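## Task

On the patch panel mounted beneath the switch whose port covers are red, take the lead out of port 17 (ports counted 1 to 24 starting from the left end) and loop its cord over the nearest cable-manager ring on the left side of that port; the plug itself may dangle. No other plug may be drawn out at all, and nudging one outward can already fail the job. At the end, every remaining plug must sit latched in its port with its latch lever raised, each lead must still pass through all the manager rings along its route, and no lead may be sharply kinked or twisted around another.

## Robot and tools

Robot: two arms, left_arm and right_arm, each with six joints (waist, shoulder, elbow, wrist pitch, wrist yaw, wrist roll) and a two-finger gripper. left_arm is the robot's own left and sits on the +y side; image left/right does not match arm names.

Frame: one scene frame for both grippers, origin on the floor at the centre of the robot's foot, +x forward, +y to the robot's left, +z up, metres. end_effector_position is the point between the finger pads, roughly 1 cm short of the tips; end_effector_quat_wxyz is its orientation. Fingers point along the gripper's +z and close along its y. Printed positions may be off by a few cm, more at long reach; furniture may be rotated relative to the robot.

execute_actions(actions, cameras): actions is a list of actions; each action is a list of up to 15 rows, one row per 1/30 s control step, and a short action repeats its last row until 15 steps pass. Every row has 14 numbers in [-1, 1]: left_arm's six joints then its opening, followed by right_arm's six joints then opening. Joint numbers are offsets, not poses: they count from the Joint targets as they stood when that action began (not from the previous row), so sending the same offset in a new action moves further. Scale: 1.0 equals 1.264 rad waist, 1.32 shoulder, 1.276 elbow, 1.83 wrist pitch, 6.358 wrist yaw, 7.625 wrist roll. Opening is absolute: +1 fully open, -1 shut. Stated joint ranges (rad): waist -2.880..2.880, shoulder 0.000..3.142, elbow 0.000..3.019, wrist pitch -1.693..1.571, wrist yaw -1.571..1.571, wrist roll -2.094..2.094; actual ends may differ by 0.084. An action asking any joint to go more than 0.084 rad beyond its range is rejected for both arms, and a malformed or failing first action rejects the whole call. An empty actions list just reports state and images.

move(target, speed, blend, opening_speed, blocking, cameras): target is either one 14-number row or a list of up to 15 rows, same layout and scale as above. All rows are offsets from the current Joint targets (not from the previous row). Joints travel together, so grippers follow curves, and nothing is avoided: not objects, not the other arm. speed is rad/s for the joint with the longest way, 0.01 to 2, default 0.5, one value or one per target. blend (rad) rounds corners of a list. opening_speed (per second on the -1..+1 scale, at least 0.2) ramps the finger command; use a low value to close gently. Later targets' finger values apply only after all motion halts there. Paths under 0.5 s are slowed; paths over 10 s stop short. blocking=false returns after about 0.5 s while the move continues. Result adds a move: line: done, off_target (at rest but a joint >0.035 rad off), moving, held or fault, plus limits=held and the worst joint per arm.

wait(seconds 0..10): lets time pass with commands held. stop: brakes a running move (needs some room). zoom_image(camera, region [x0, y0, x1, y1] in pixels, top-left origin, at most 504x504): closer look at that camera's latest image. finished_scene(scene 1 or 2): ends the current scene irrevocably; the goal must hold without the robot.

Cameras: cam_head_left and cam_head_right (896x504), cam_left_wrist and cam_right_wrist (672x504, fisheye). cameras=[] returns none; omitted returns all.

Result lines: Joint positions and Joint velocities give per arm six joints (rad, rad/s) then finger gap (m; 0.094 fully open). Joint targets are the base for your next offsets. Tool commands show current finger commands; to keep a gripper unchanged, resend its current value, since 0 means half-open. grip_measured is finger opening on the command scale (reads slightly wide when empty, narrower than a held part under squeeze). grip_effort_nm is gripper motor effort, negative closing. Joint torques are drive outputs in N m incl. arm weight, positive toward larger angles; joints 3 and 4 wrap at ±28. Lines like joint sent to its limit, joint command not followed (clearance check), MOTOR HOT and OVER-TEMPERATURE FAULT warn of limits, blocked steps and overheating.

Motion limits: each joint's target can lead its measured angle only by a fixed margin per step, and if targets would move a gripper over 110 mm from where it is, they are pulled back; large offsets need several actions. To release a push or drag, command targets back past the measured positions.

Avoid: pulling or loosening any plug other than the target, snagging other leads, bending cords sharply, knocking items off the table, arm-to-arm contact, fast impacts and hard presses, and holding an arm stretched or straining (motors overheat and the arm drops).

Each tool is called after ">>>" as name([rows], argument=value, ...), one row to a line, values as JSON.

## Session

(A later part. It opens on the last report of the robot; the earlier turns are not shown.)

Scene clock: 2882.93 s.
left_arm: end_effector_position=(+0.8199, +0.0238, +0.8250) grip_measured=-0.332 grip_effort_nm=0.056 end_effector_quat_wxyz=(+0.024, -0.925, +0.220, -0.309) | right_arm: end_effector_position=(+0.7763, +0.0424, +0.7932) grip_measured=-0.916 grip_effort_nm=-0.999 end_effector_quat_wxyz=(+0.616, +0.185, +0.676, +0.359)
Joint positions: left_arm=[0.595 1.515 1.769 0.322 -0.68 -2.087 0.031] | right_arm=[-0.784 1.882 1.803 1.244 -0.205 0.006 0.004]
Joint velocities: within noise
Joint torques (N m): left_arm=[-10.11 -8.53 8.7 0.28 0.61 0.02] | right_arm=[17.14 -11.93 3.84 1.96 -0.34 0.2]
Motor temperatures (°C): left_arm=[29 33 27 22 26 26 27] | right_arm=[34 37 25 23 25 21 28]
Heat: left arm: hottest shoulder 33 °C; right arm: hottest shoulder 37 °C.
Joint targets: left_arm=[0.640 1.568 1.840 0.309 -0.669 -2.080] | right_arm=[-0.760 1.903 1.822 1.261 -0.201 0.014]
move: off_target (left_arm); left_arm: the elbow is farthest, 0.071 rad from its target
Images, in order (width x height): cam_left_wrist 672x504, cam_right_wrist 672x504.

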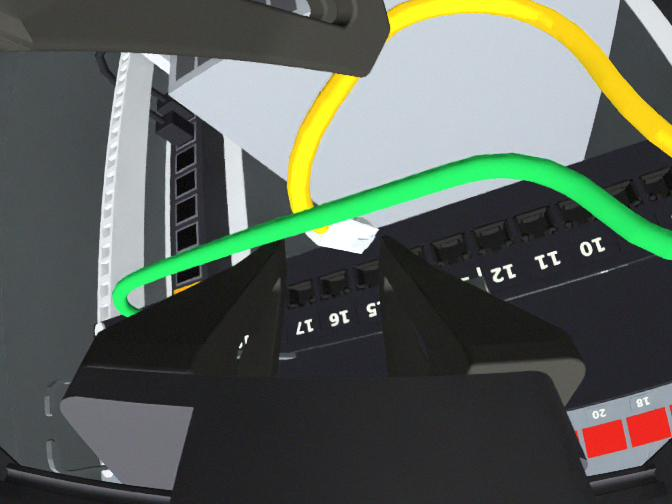

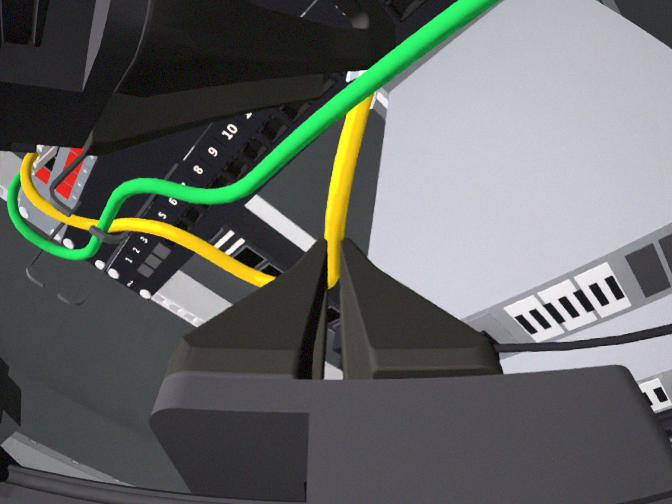

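>>> move([
  [-0.1036,-0.1182,-0.2304,0.1295,-0.0063,0,-0.33,0,0,0,0,0,0,-0.95],
  [-0.1274,-0.0811,-0.3832,0.3918,0.0055,0.3920,-0.33,0,0,0,0,0,0,-0.95],
], speed=[0.2,0.8], blend=0.03)

Scene clock: 2993.23 s.
left_arm: end_effector_position=(+0.7416, +0.0292, +0.8967) grip_measured=-0.332 grip_effort_nm=0.051 end_effector_quat_wxyz=(+0.426, -0.004, +0.905, -0.003) | right_arm: end_effector_position=(+0.7749, +0.0442, +0.7924) grip_measured=-0.916 grip_effort_nm=-0.999 end_effector_quat_wxyz=(+0.614, +0.186, +0.677, +0.360)
Joint positions: left_arm=[0.499 1.433 1.358 1.015 -0.637 0.895 0.031] | right_arm=[-0.783 1.885 1.803 1.244 -0.204 0.006 0.004]
Joint velocities: within noise
Joint torques (N m): left_arm=[-15.21 -7.47 1.58 1.36 0.58 0.04] | right_arm=[17.03 -12.28 3.73 1.95 -0.37 0.22]
Motor temperatures (°C): left_arm=[28 32 34 22 27 26 27] | right_arm=[35 36 26 23 25 21 28]
Heat: left arm: hottest elbow 34 °C; right arm: hottest shoulder 36 °C.
Joint targets: left_arm=[0.479 1.461 1.351 1.026 -0.634 0.909] | right_arm=[-0.760 1.903 1.822 1.261 -0.202 0.014]
move: done

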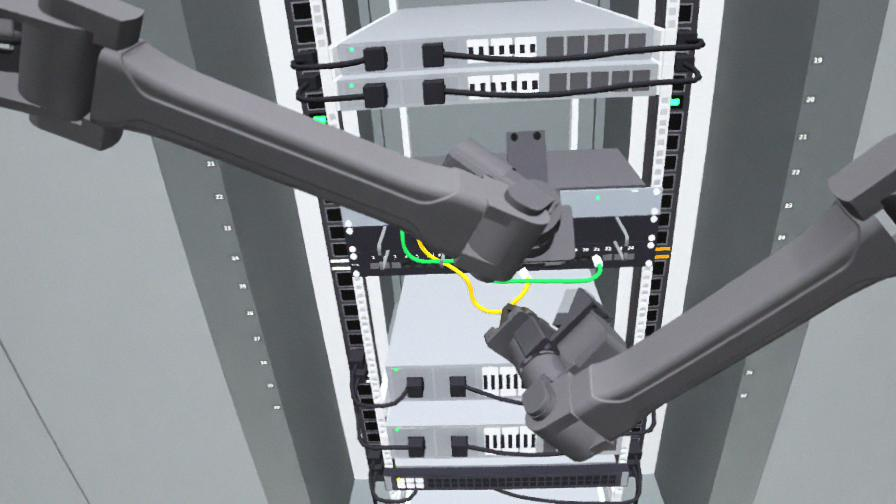

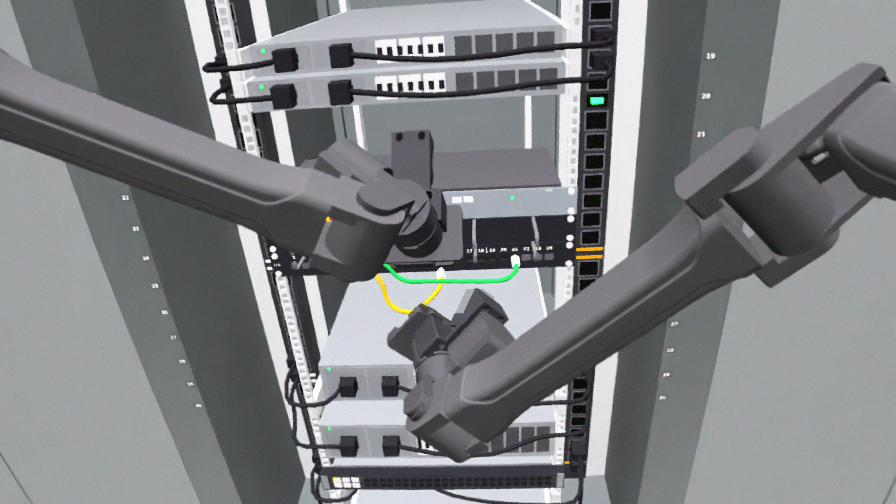

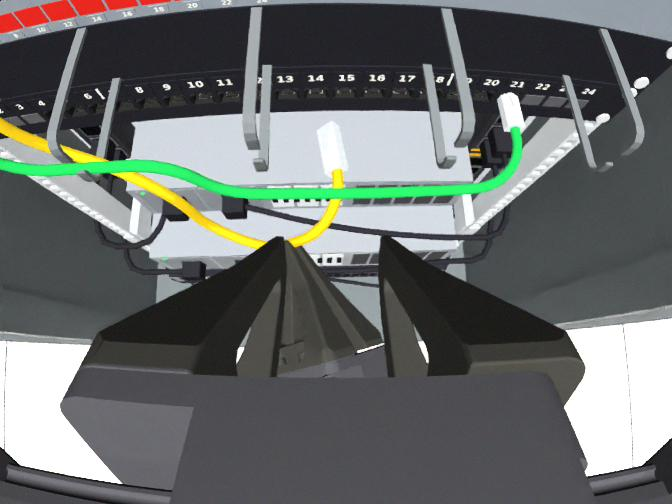

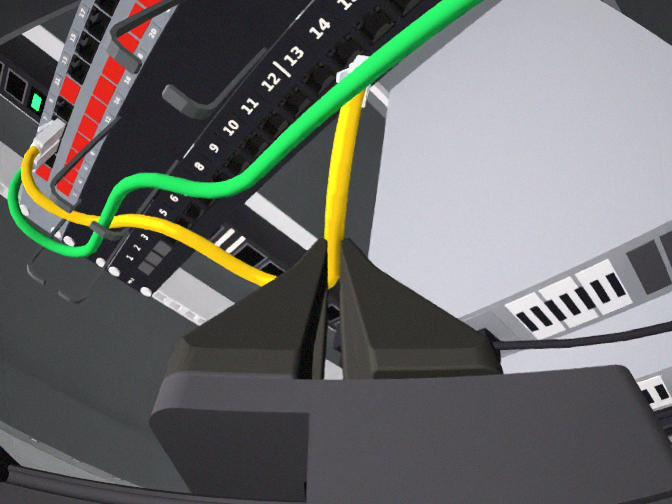

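>>> move(target=[0,0,0,0,0,0,-0.33,-0.0712,0.1045,0.1583,0.0809,-0.0294,0.0157,-0.95], speed=0.15)

>>> zoom_image(camera="cam_left_wrist", region=[180, 60, 520, 350])

Scene clock: 3012.77 s.
left_arm: end_effector_position=(+0.7417, +0.0292, +0.8969) grip_measured=-0.332 grip_effort_nm=0.046 end_effector_quat_wxyz=(+0.426, -0.004, +0.905, -0.003) | right_arm: end_effector_position=(+0.7761, +0.0427, +0.7938) grip_measured=-0.916 grip_effort_nm=-1.004 end_effector_quat_wxyz=(+0.683, +0.166, +0.584, +0.406)
Joint positions: left_arm=[0.499 1.433 1.358 1.016 -0.637 0.897 0.031] | right_arm=[-0.828 2.022 2.002 1.391 -0.386 0.122 0.004]
Joint velocities: within noise
Joint torques (N m): left_arm=[-15.15 -7.41 1.58 1.33 0.56 0.04] | right_arm=[14.04 -12.57 4.48 2.02 -0.5 0.25]
Motor temperatures (°C): left_arm=[29 31 31 22 27 26 27] | right_arm=[35 37 26 23 25 21 28]
Heat: left arm: hottest shoulder 31 °C; right arm: hottest shoulder 37 °C.
Joint targets: left_arm=[0.479 1.461 1.351 1.026 -0.634 0.909] | right_arm=[-0.850 2.041 2.024 1.409 -0.388 0.134]
move: done

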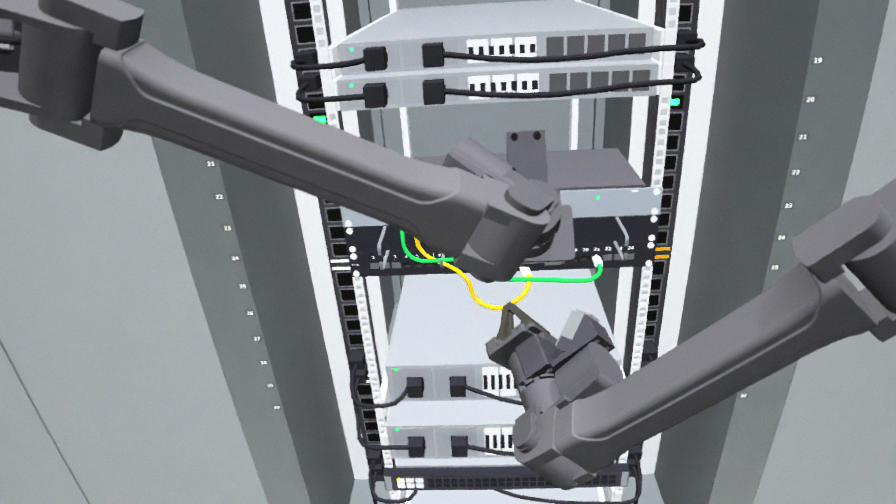

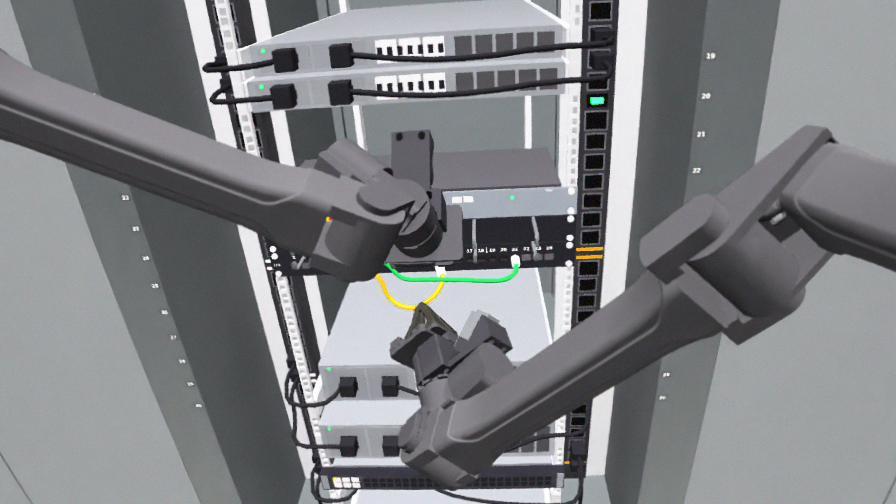

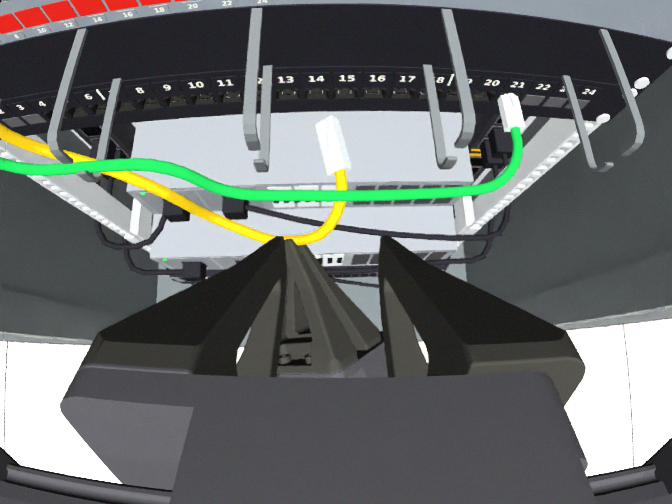

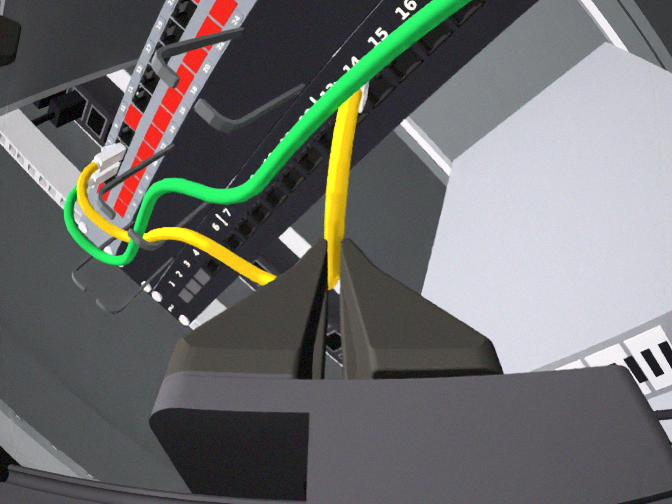

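Scaled by 1.482 from the camera's 672x504 image, which has a finer 960x720 frame.

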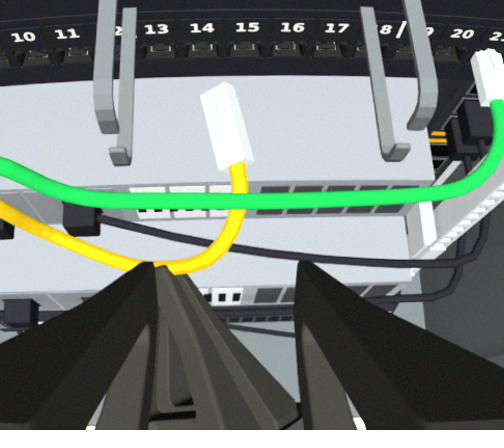

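>>> move(target=[0.0938,0.0545,0.1685,-0.0956,0.0068,-0.0127,-0.33,0,0,0,0,0,0,-0.95], speed=0.2)

>>> zoom_image(camera="cam_left_wrist", region=[180, 60, 520, 350])

Scene clock: 3027.63 s.
left_arm: end_effector_position=(+0.7918, +0.0297, +0.8622) grip_measured=-0.332 grip_effort_nm=0.051 end_effector_quat_wxyz=(+0.428, -0.007, +0.904, -0.003) | right_arm: end_effector_position=(+0.7761, +0.0427, +0.7938) grip_measured=-0.916 grip_effort_nm=-0.994 end_effector_quat_wxyz=(+0.682, +0.166, +0.584, +0.407)
Joint positions: left_arm=[0.567 1.501 1.547 0.86 -0.594 0.826 0.031] | right_arm=[-0.828 2.022 2.002 1.391 -0.386 0.124 0.004]
Joint velocities: within noise
Joint torques (N m): left_arm=[-11.28 -9.05 4.16 0.61 0.55 -0.2] | right_arm=[13.98 -12.63 4.55 2.11 -0.49 0.21]
Motor temperatures (°C): left_arm=[29 31 30 22 27 26 27] | right_arm=[34 37 25 23 25 21 28]
Heat: left arm: hottest shoulder 31 °C; right arm: hottest shoulder 37 °C.
Joint targets: left_arm=[0.597 1.533 1.566 0.851 -0.591 0.812] | right_arm=[-0.850 2.041 2.024 1.409 -0.388 0.134]
move: done

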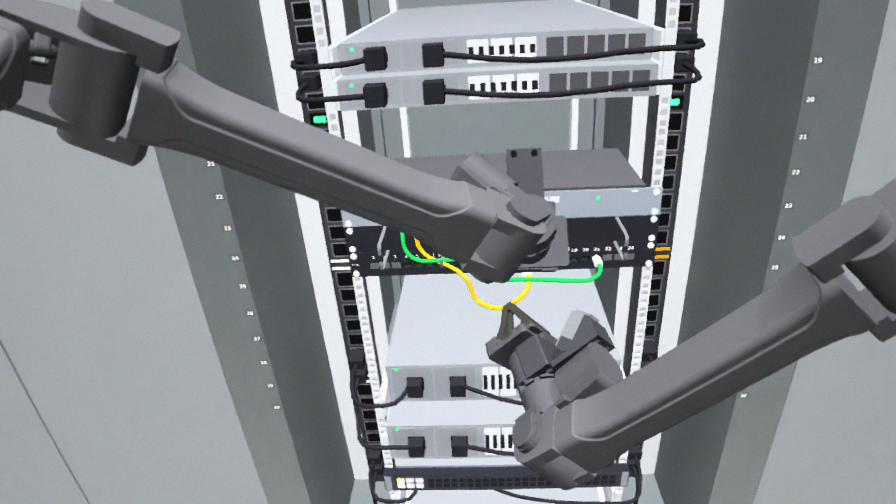

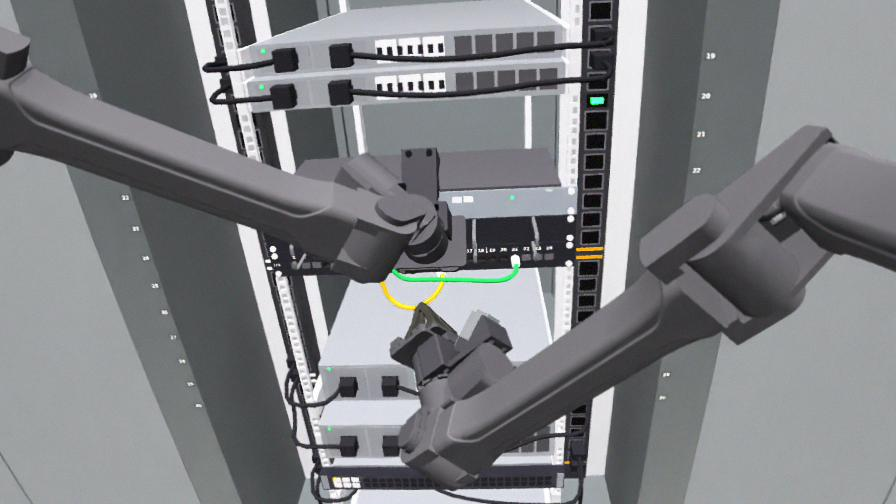

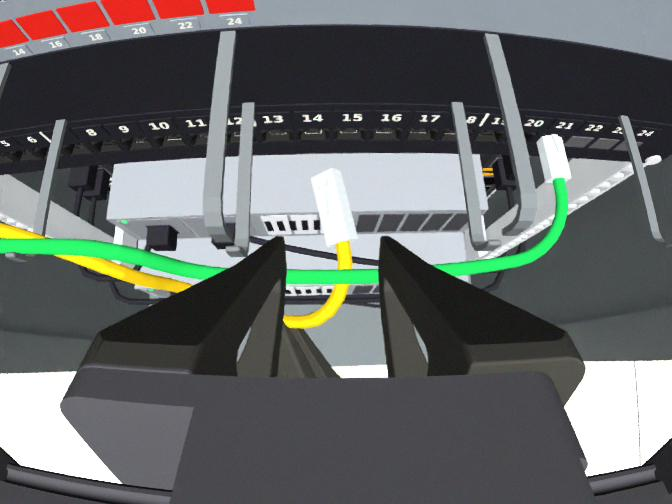

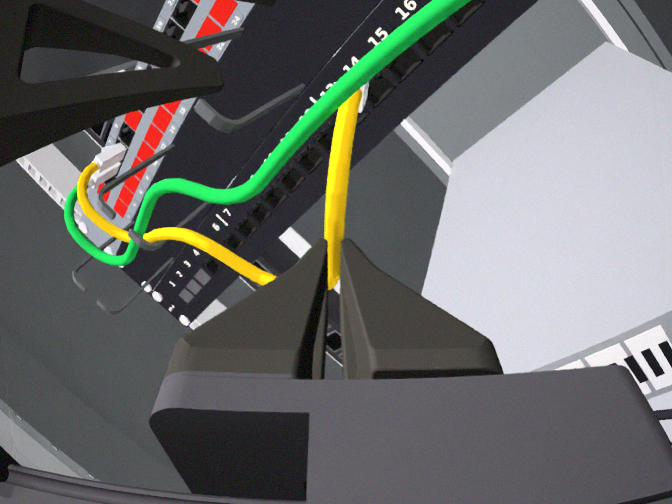

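Scaled by 1.482 from the camera's 672x504 image, which has a finer 960x720 frame.

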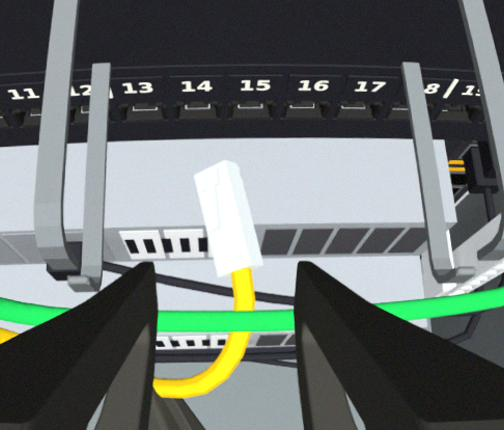

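>>> move(target=[0.0324,0.0417,0.0948,-0.0454,0.0039,-0.0047,-0.33,0,0,0,0,0,0,-0.95], speed=0.15)

>>> zoom_image(camera="cam_left_wrist", region=[180, 60, 520, 350])

Scene clock: 3060.27 s.
left_arm: end_effector_position=(+0.8170, +0.0277, +0.8387) grip_measured=-0.332 grip_effort_nm=0.051 end_effector_quat_wxyz=(+0.428, -0.006, +0.904, -0.004) | right_arm: end_effector_position=(+0.7761, +0.0427, +0.7938) grip_measured=-0.916 grip_effort_nm=-0.999 end_effector_quat_wxyz=(+0.682, +0.166, +0.584, +0.407)
Joint positions: left_arm=[0.606 1.555 1.665 0.777 -0.569 0.79 0.031] | right_arm=[-0.828 2.022 2.002 1.391 -0.386 0.124 0.004]
Joint velocities: within noise
Joint torques (N m): left_arm=[-11.58 -9.76 4.7 0.61 0.53 -0.2] | right_arm=[13.92 -12.51 4.42 2.04 -0.48 0.22]
Motor temperatures (°C): left_arm=[29 31 29 22 27 26 27] | right_arm=[34 36 25 23 25 21 28]
Heat: left arm: hottest shoulder 31 °C; right arm: hottest shoulder 36 °C.
Joint targets: left_arm=[0.639 1.588 1.687 0.768 -0.566 0.776] | right_arm=[-0.850 2.041 2.024 1.409 -0.388 0.134]
move: done

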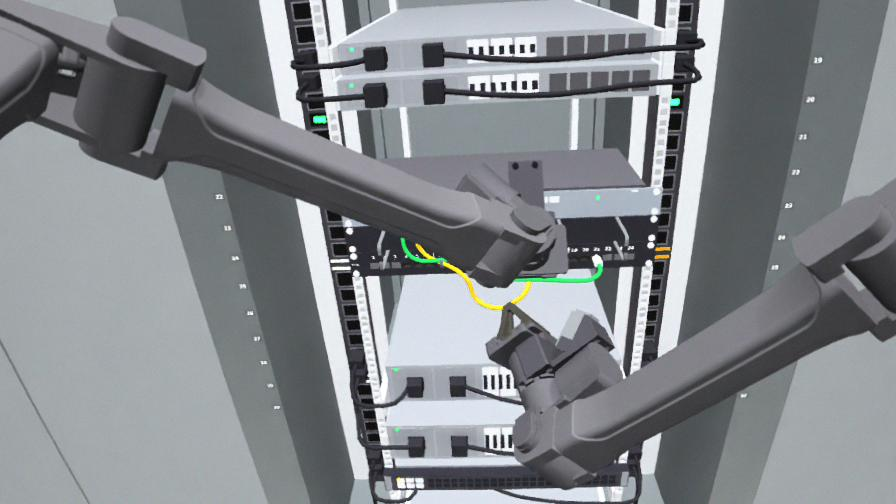

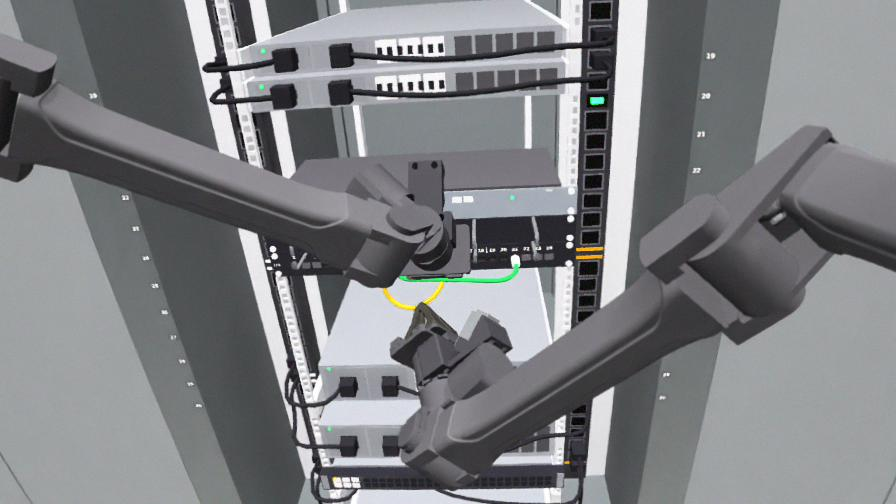

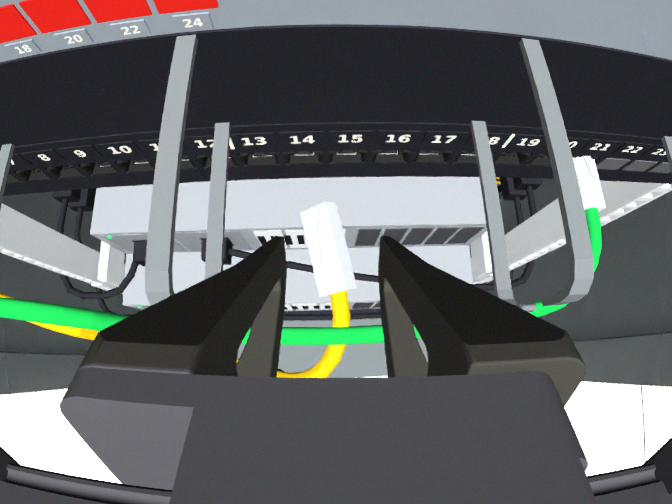

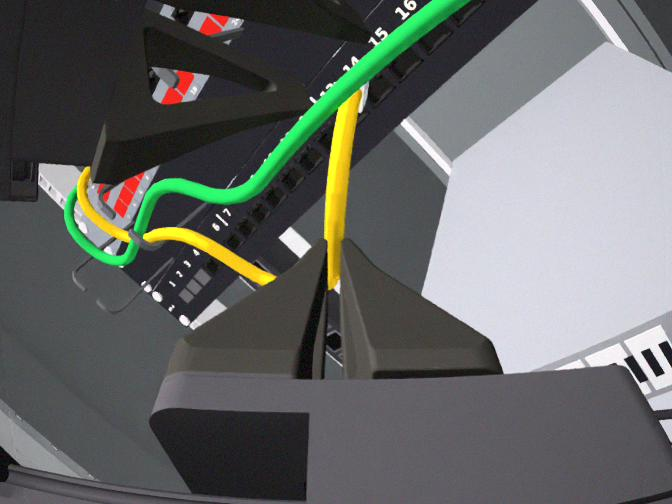

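Scaled by 1.482 from the camera's 672x504 image, which has a finer 960x720 frame.

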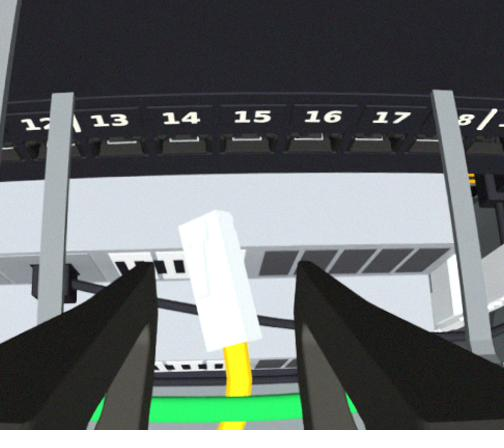

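>>> move(target=[0.0222,0.0328,0.0537,-0.0138,0.002,-0.0024,-0.33,0,0,0,0,0,0,-0.95], speed=0.1, cameras=["cam_left_wrist","cam_right_wrist"])

>>> zoom_image(camera="cam_left_wrist", region=[180, 100, 520, 390])

>>> zoom_image(camera="cam_right_wrist", region=[200, 0, 520, 290])

Scene clock: 3078.43 s.
left_arm: end_effector_position=(+0.8253, +0.0211, +0.8225) grip_measured=-0.332 grip_effort_nm=0.056 end_effector_quat_wxyz=(+0.430, -0.006, +0.903, -0.004) | right_arm: end_effector_position=(+0.7751, +0.0435, +0.7929) grip_measured=-0.916 grip_effort_nm=-0.999 end_effector_quat_wxyz=(+0.682, +0.166, +0.585, +0.407)
Joint positions: left_arm=[0.625 1.6 1.729 0.751 -0.554 0.776 0.031] | right_arm=[-0.828 2.024 2.002 1.391 -0.386 0.124 0.004]
Joint velocities: within noise
Joint torques (N m): left_arm=[-11.4 -10.52 5.12 0.72 0.42 -0.22] | right_arm=[13.92 -12.75 4.44 2.06 -0.5 0.22]
Motor temperatures (°C): left_arm=[29 31 28 22 27 26 27] | right_arm=[33 36 25 23 26 21 28]
Heat: left arm: hottest shoulder 31 °C; right arm: hottest shoulder 36 °C.
Joint targets: left_arm=[0.666 1.631 1.756 0.743 -0.553 0.758] | right_arm=[-0.850 2.041 2.024 1.409 -0.388 0.134]
move: off_target (left_arm); left_arm: the waist is farthest, 0.042 rad from its target
Images, in order (width x height): cam_left_wrist 672x504, cam_right_wrist 672x504.

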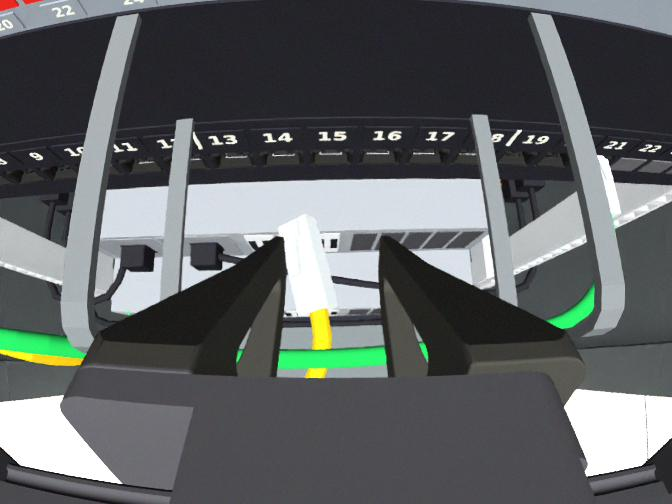

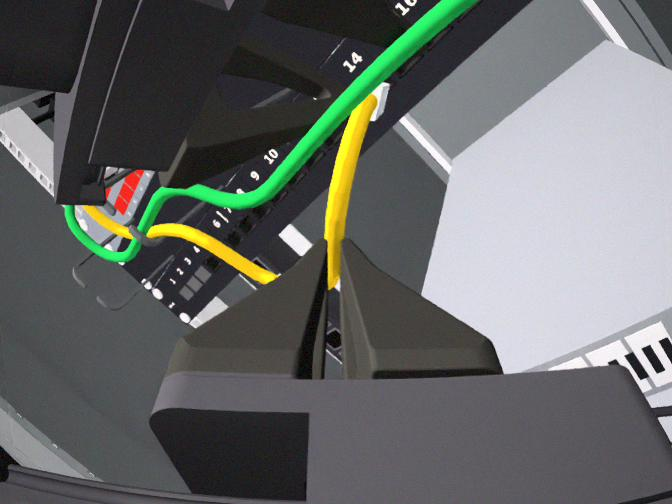

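Scaled by 1.482 from the camera's 672x504 image, which has a finer 960x720 frame.

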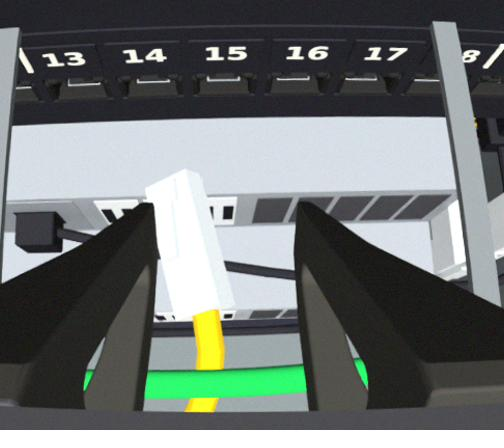

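Scaled by 1.575 from the camera's 672x504 image, which has a finer 960x720 frame.

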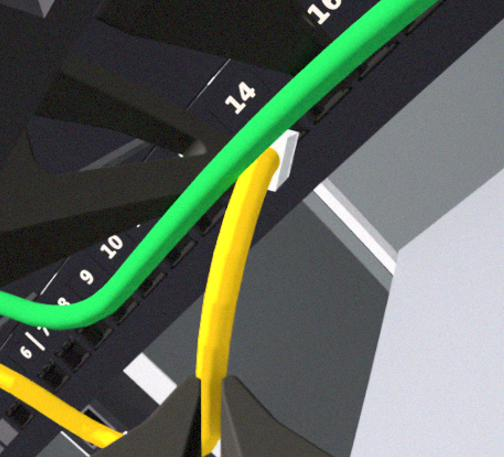

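>>> move(target=[0,0,0,0,0,0,-0.82,0,0,0,0,0,0,-0.95], opening_speed=0.3, cameras=["cam_left_wrist","cam_right_wrist"])

>>> zoom_image(camera="cam_left_wrist", region=[180, 100, 520, 390])

Scene clock: 3091.50 s.
left_arm: end_effector_position=(+0.8284, +0.0257, +0.8209) grip_measured=-0.811 grip_effort_nm=-0.491 end_effector_quat_wxyz=(+0.432, -0.011, +0.902, -0.001) | right_arm: end_effector_position=(+0.7741, +0.0445, +0.7921) grip_measured=-0.916 grip_effort_nm=-0.994 end_effector_quat_wxyz=(+0.681, +0.166, +0.585, +0.408)
Joint positions: left_arm=[0.632 1.6 1.736 0.75 -0.552 0.768 0.009] | right_arm=[-0.828 2.026 2.002 1.391 -0.387 0.125 0.004]
Joint velocities: within noise
Joint torques (N m): left_arm=[-11.93 -10.75 4.68 0.77 0.38 -0.14] | right_arm=[13.98 -12.75 4.42 2.06 -0.44 0.22]
Motor temperatures (°C): left_arm=[29 32 29 22 27 26 27] | right_arm=[33 36 25 23 26 21 28]
Heat: left arm: hottest shoulder 32 °C; right arm: hottest shoulder 36 °C.
Joint targets: left_arm=[0.666 1.631 1.756 0.743 -0.554 0.758] | right_arm=[-0.850 2.041 2.024 1.409 -0.388 0.134]
move: done
Images, in order (width x height): cam_left_wrist 672x504, cam_right_wrist 672x504.

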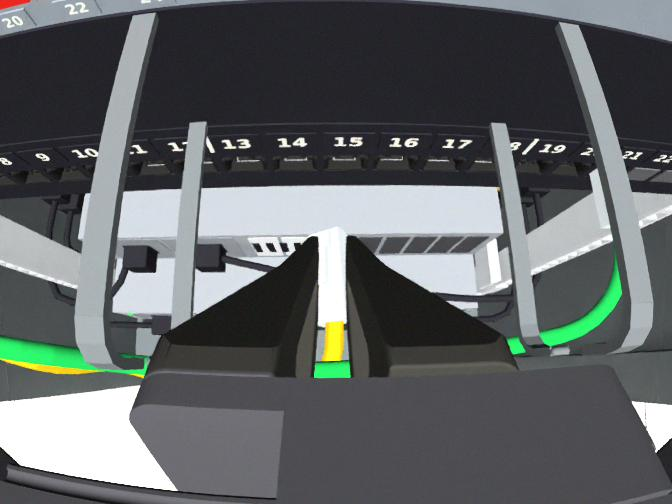

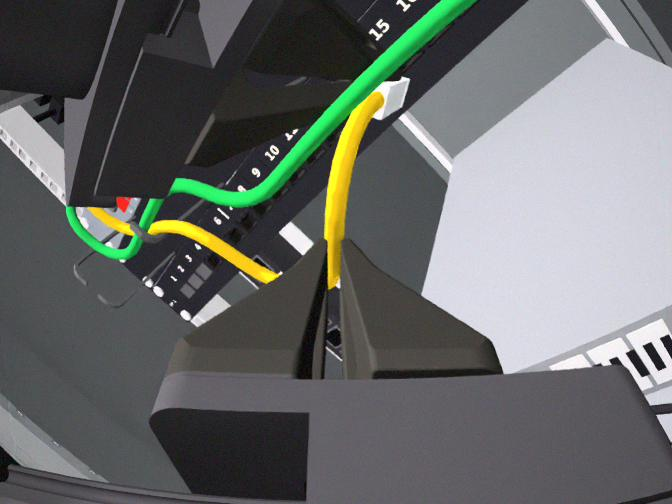

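Scaled by 1.482 from the camera's 672x504 image, which has a finer 960x720 frame.

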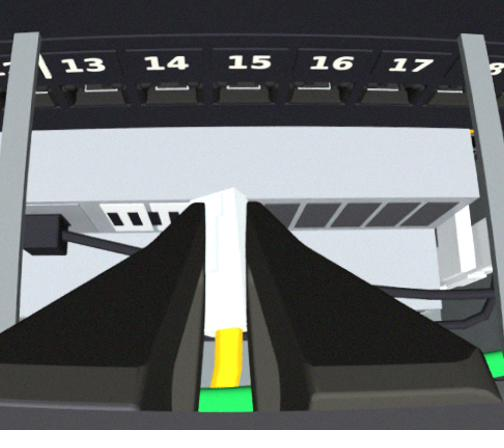

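>>> move(target=[0,0,0,0,0,0,-0.9,0,0,0,0,0,0,-0.6], opening_speed=0.4)

>>> zoom_image(camera="cam_right_wrist", region=[200, 0, 520, 350])

Scene clock: 3132.67 s.
left_arm: end_effector_position=(+0.8279, +0.0248, +0.8204) grip_measured=-0.897 grip_effort_nm=-0.882 end_effector_quat_wxyz=(+0.432, -0.010, +0.902, -0.002) | right_arm: end_effector_position=(+0.7732, +0.0453, +0.7914) grip_measured=-0.602 grip_effort_nm=0.105 end_effector_quat_wxyz=(+0.680, +0.165, +0.586, +0.408)
Joint positions: left_arm=[0.632 1.602 1.736 0.75 -0.552 0.767 0.005] | right_arm=[-0.828 2.027 2.002 1.391 -0.388 0.125 0.019]
Joint velocities: within noise
Joint torques (N m): left_arm=[-11.81 -10.87 4.66 0.77 0.34 -0.14] | right_arm=[14.1 -13.04 4.41 2.07 -0.42 0.22]
Motor temperatures (°C): left_arm=[29 33 29 22 27 26 27] | right_arm=[33 37 26 23 26 21 28]
Heat: left arm: hottest shoulder 33 °C; right arm: hottest shoulder 37 °C.
Joint targets: left_arm=[0.666 1.631 1.756 0.743 -0.554 0.758] | right_arm=[-0.850 2.041 2.024 1.409 -0.388 0.134]
move: done

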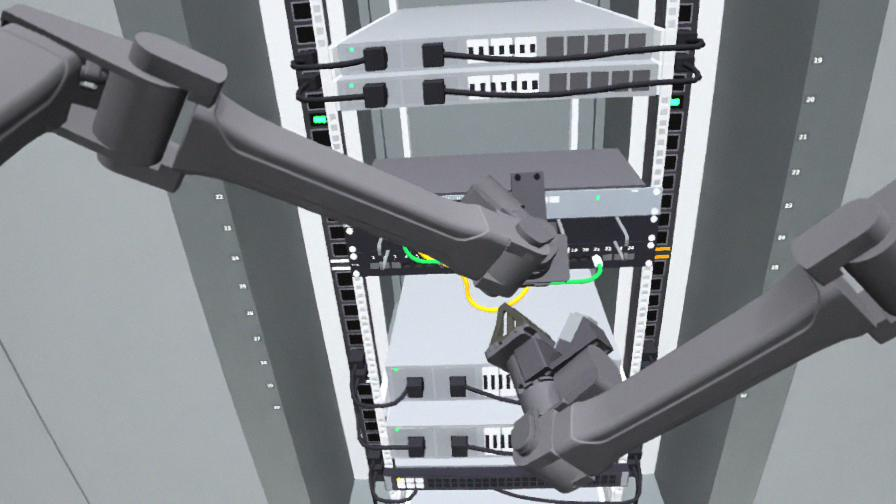

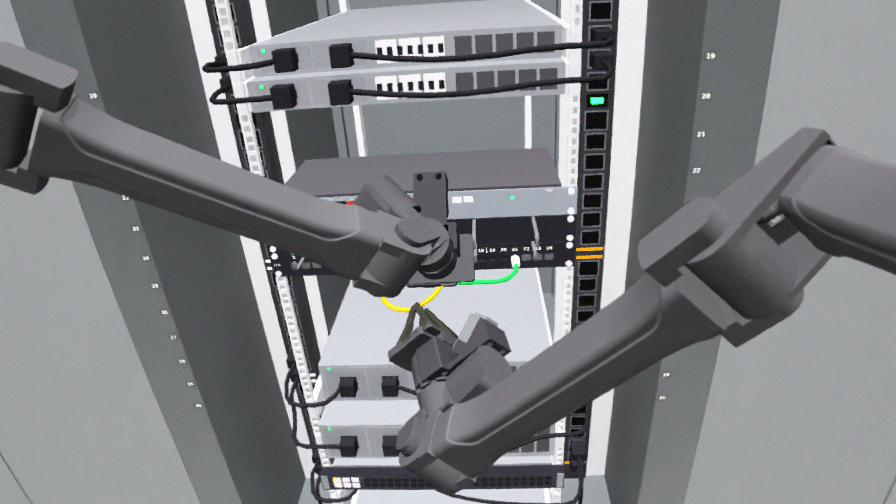

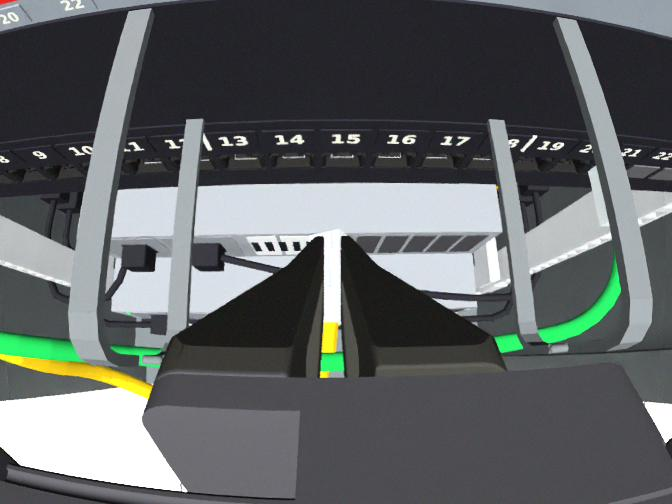

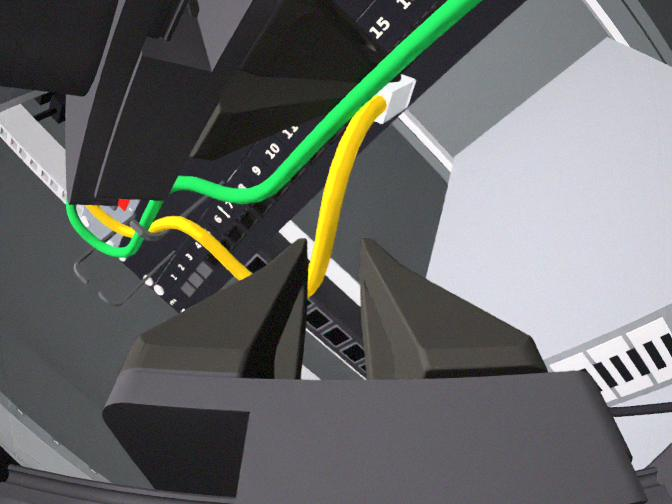

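Scaled by 1.440 from the camera's 672x504 image, which has a finer 960x720 frame.

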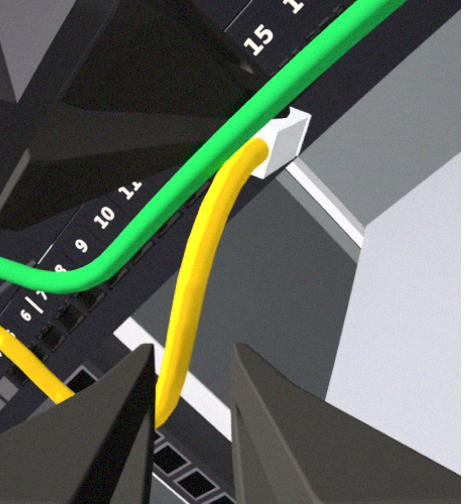

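>>> move(target=[0,0,0,0,0,0,-0.9,-0.0158,-0.1129,-0.3472,0.071,0.0222,-0.0163,-0.6], speed=0.2)

>>> zoom_image(camera="cam_right_wrist", region=[100, 0, 520, 350])

>>> zoom_image(camera="cam_head_right", region=[250, 180, 600, 420])

Scene clock: 3143.90 s.
left_arm: end_effector_position=(+0.8279, +0.0250, +0.8202) grip_measured=-0.899 grip_effort_nm=-0.921 end_effector_quat_wxyz=(+0.431, -0.010, +0.902, -0.002) | right_arm: end_effector_position=(+0.6776, +0.0245, +0.7622) grip_measured=-0.601 grip_effort_nm=0.110 end_effector_quat_wxyz=(+0.630, +0.166, +0.673, +0.351)
Joint positions: left_arm=[0.632 1.602 1.736 0.75 -0.552 0.767 0.005] | right_arm=[-0.849 1.916 1.589 1.52 -0.25 0.025 0.019]
Joint velocities: left_arm=[-0.024 -0.005 0.002 -0.002 -0.022 0.022 -0.004] | right_arm=[within noise]
Joint torques (N m): left_arm=[-11.75 -10.75 4.71 0.79 0.34 -0.13] | right_arm=[12.63 -14.51 -0.02 2.1 -0.32 -0.03]
Motor temperatures (°C): left_arm=[29 32 29 22 27 26 27] | right_arm=[33 36 25 23 25 21 27]
Heat: left arm: hottest shoulder 32 °C; right arm: hottest shoulder 36 °C.
Joint targets: left_arm=[0.667 1.631 1.756 0.743 -0.554 0.758] | right_arm=[-0.870 1.892 1.581 1.539 -0.247 0.010]
move: done

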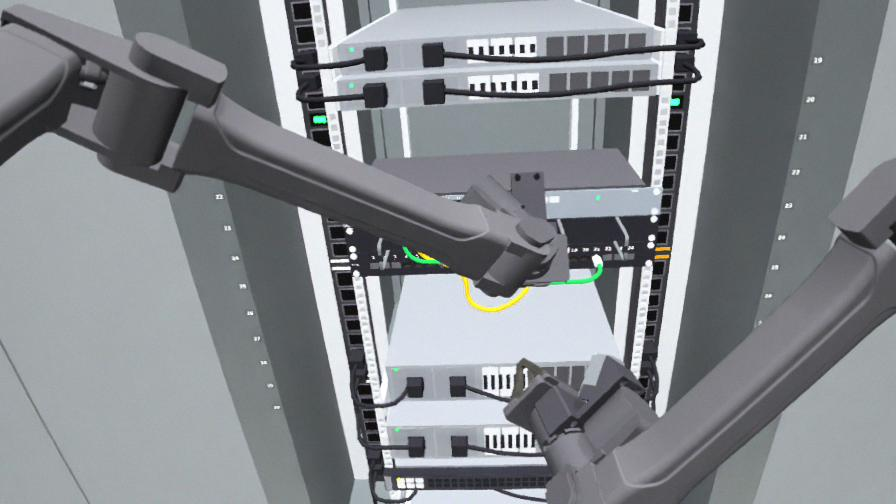

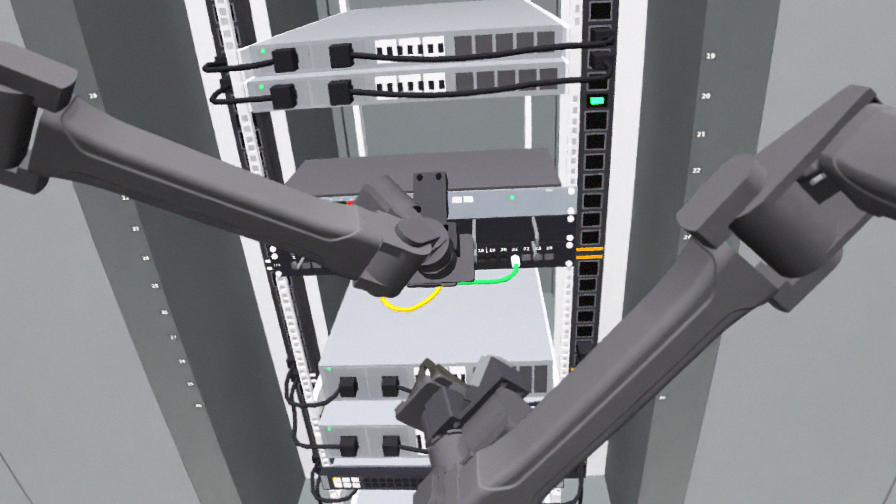

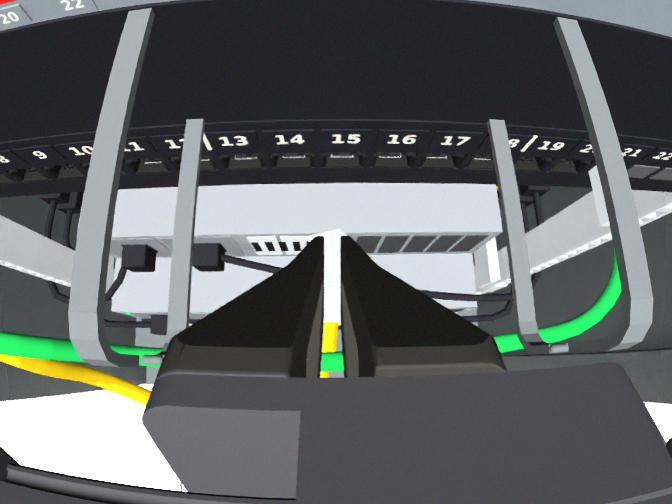

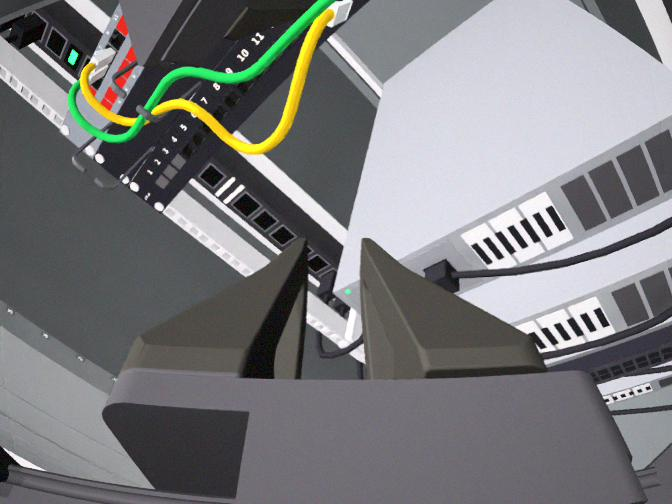

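Scaled by 1.200 from the camera's 672x504 image, which has a finer 960x720 frame.

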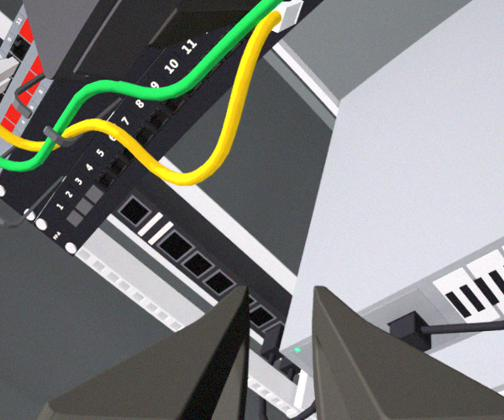

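Scaled by 1.440 from the camera's 896x504 image, which has a finer 1280x720 frame.

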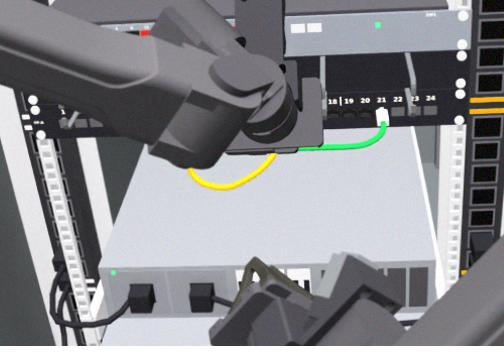

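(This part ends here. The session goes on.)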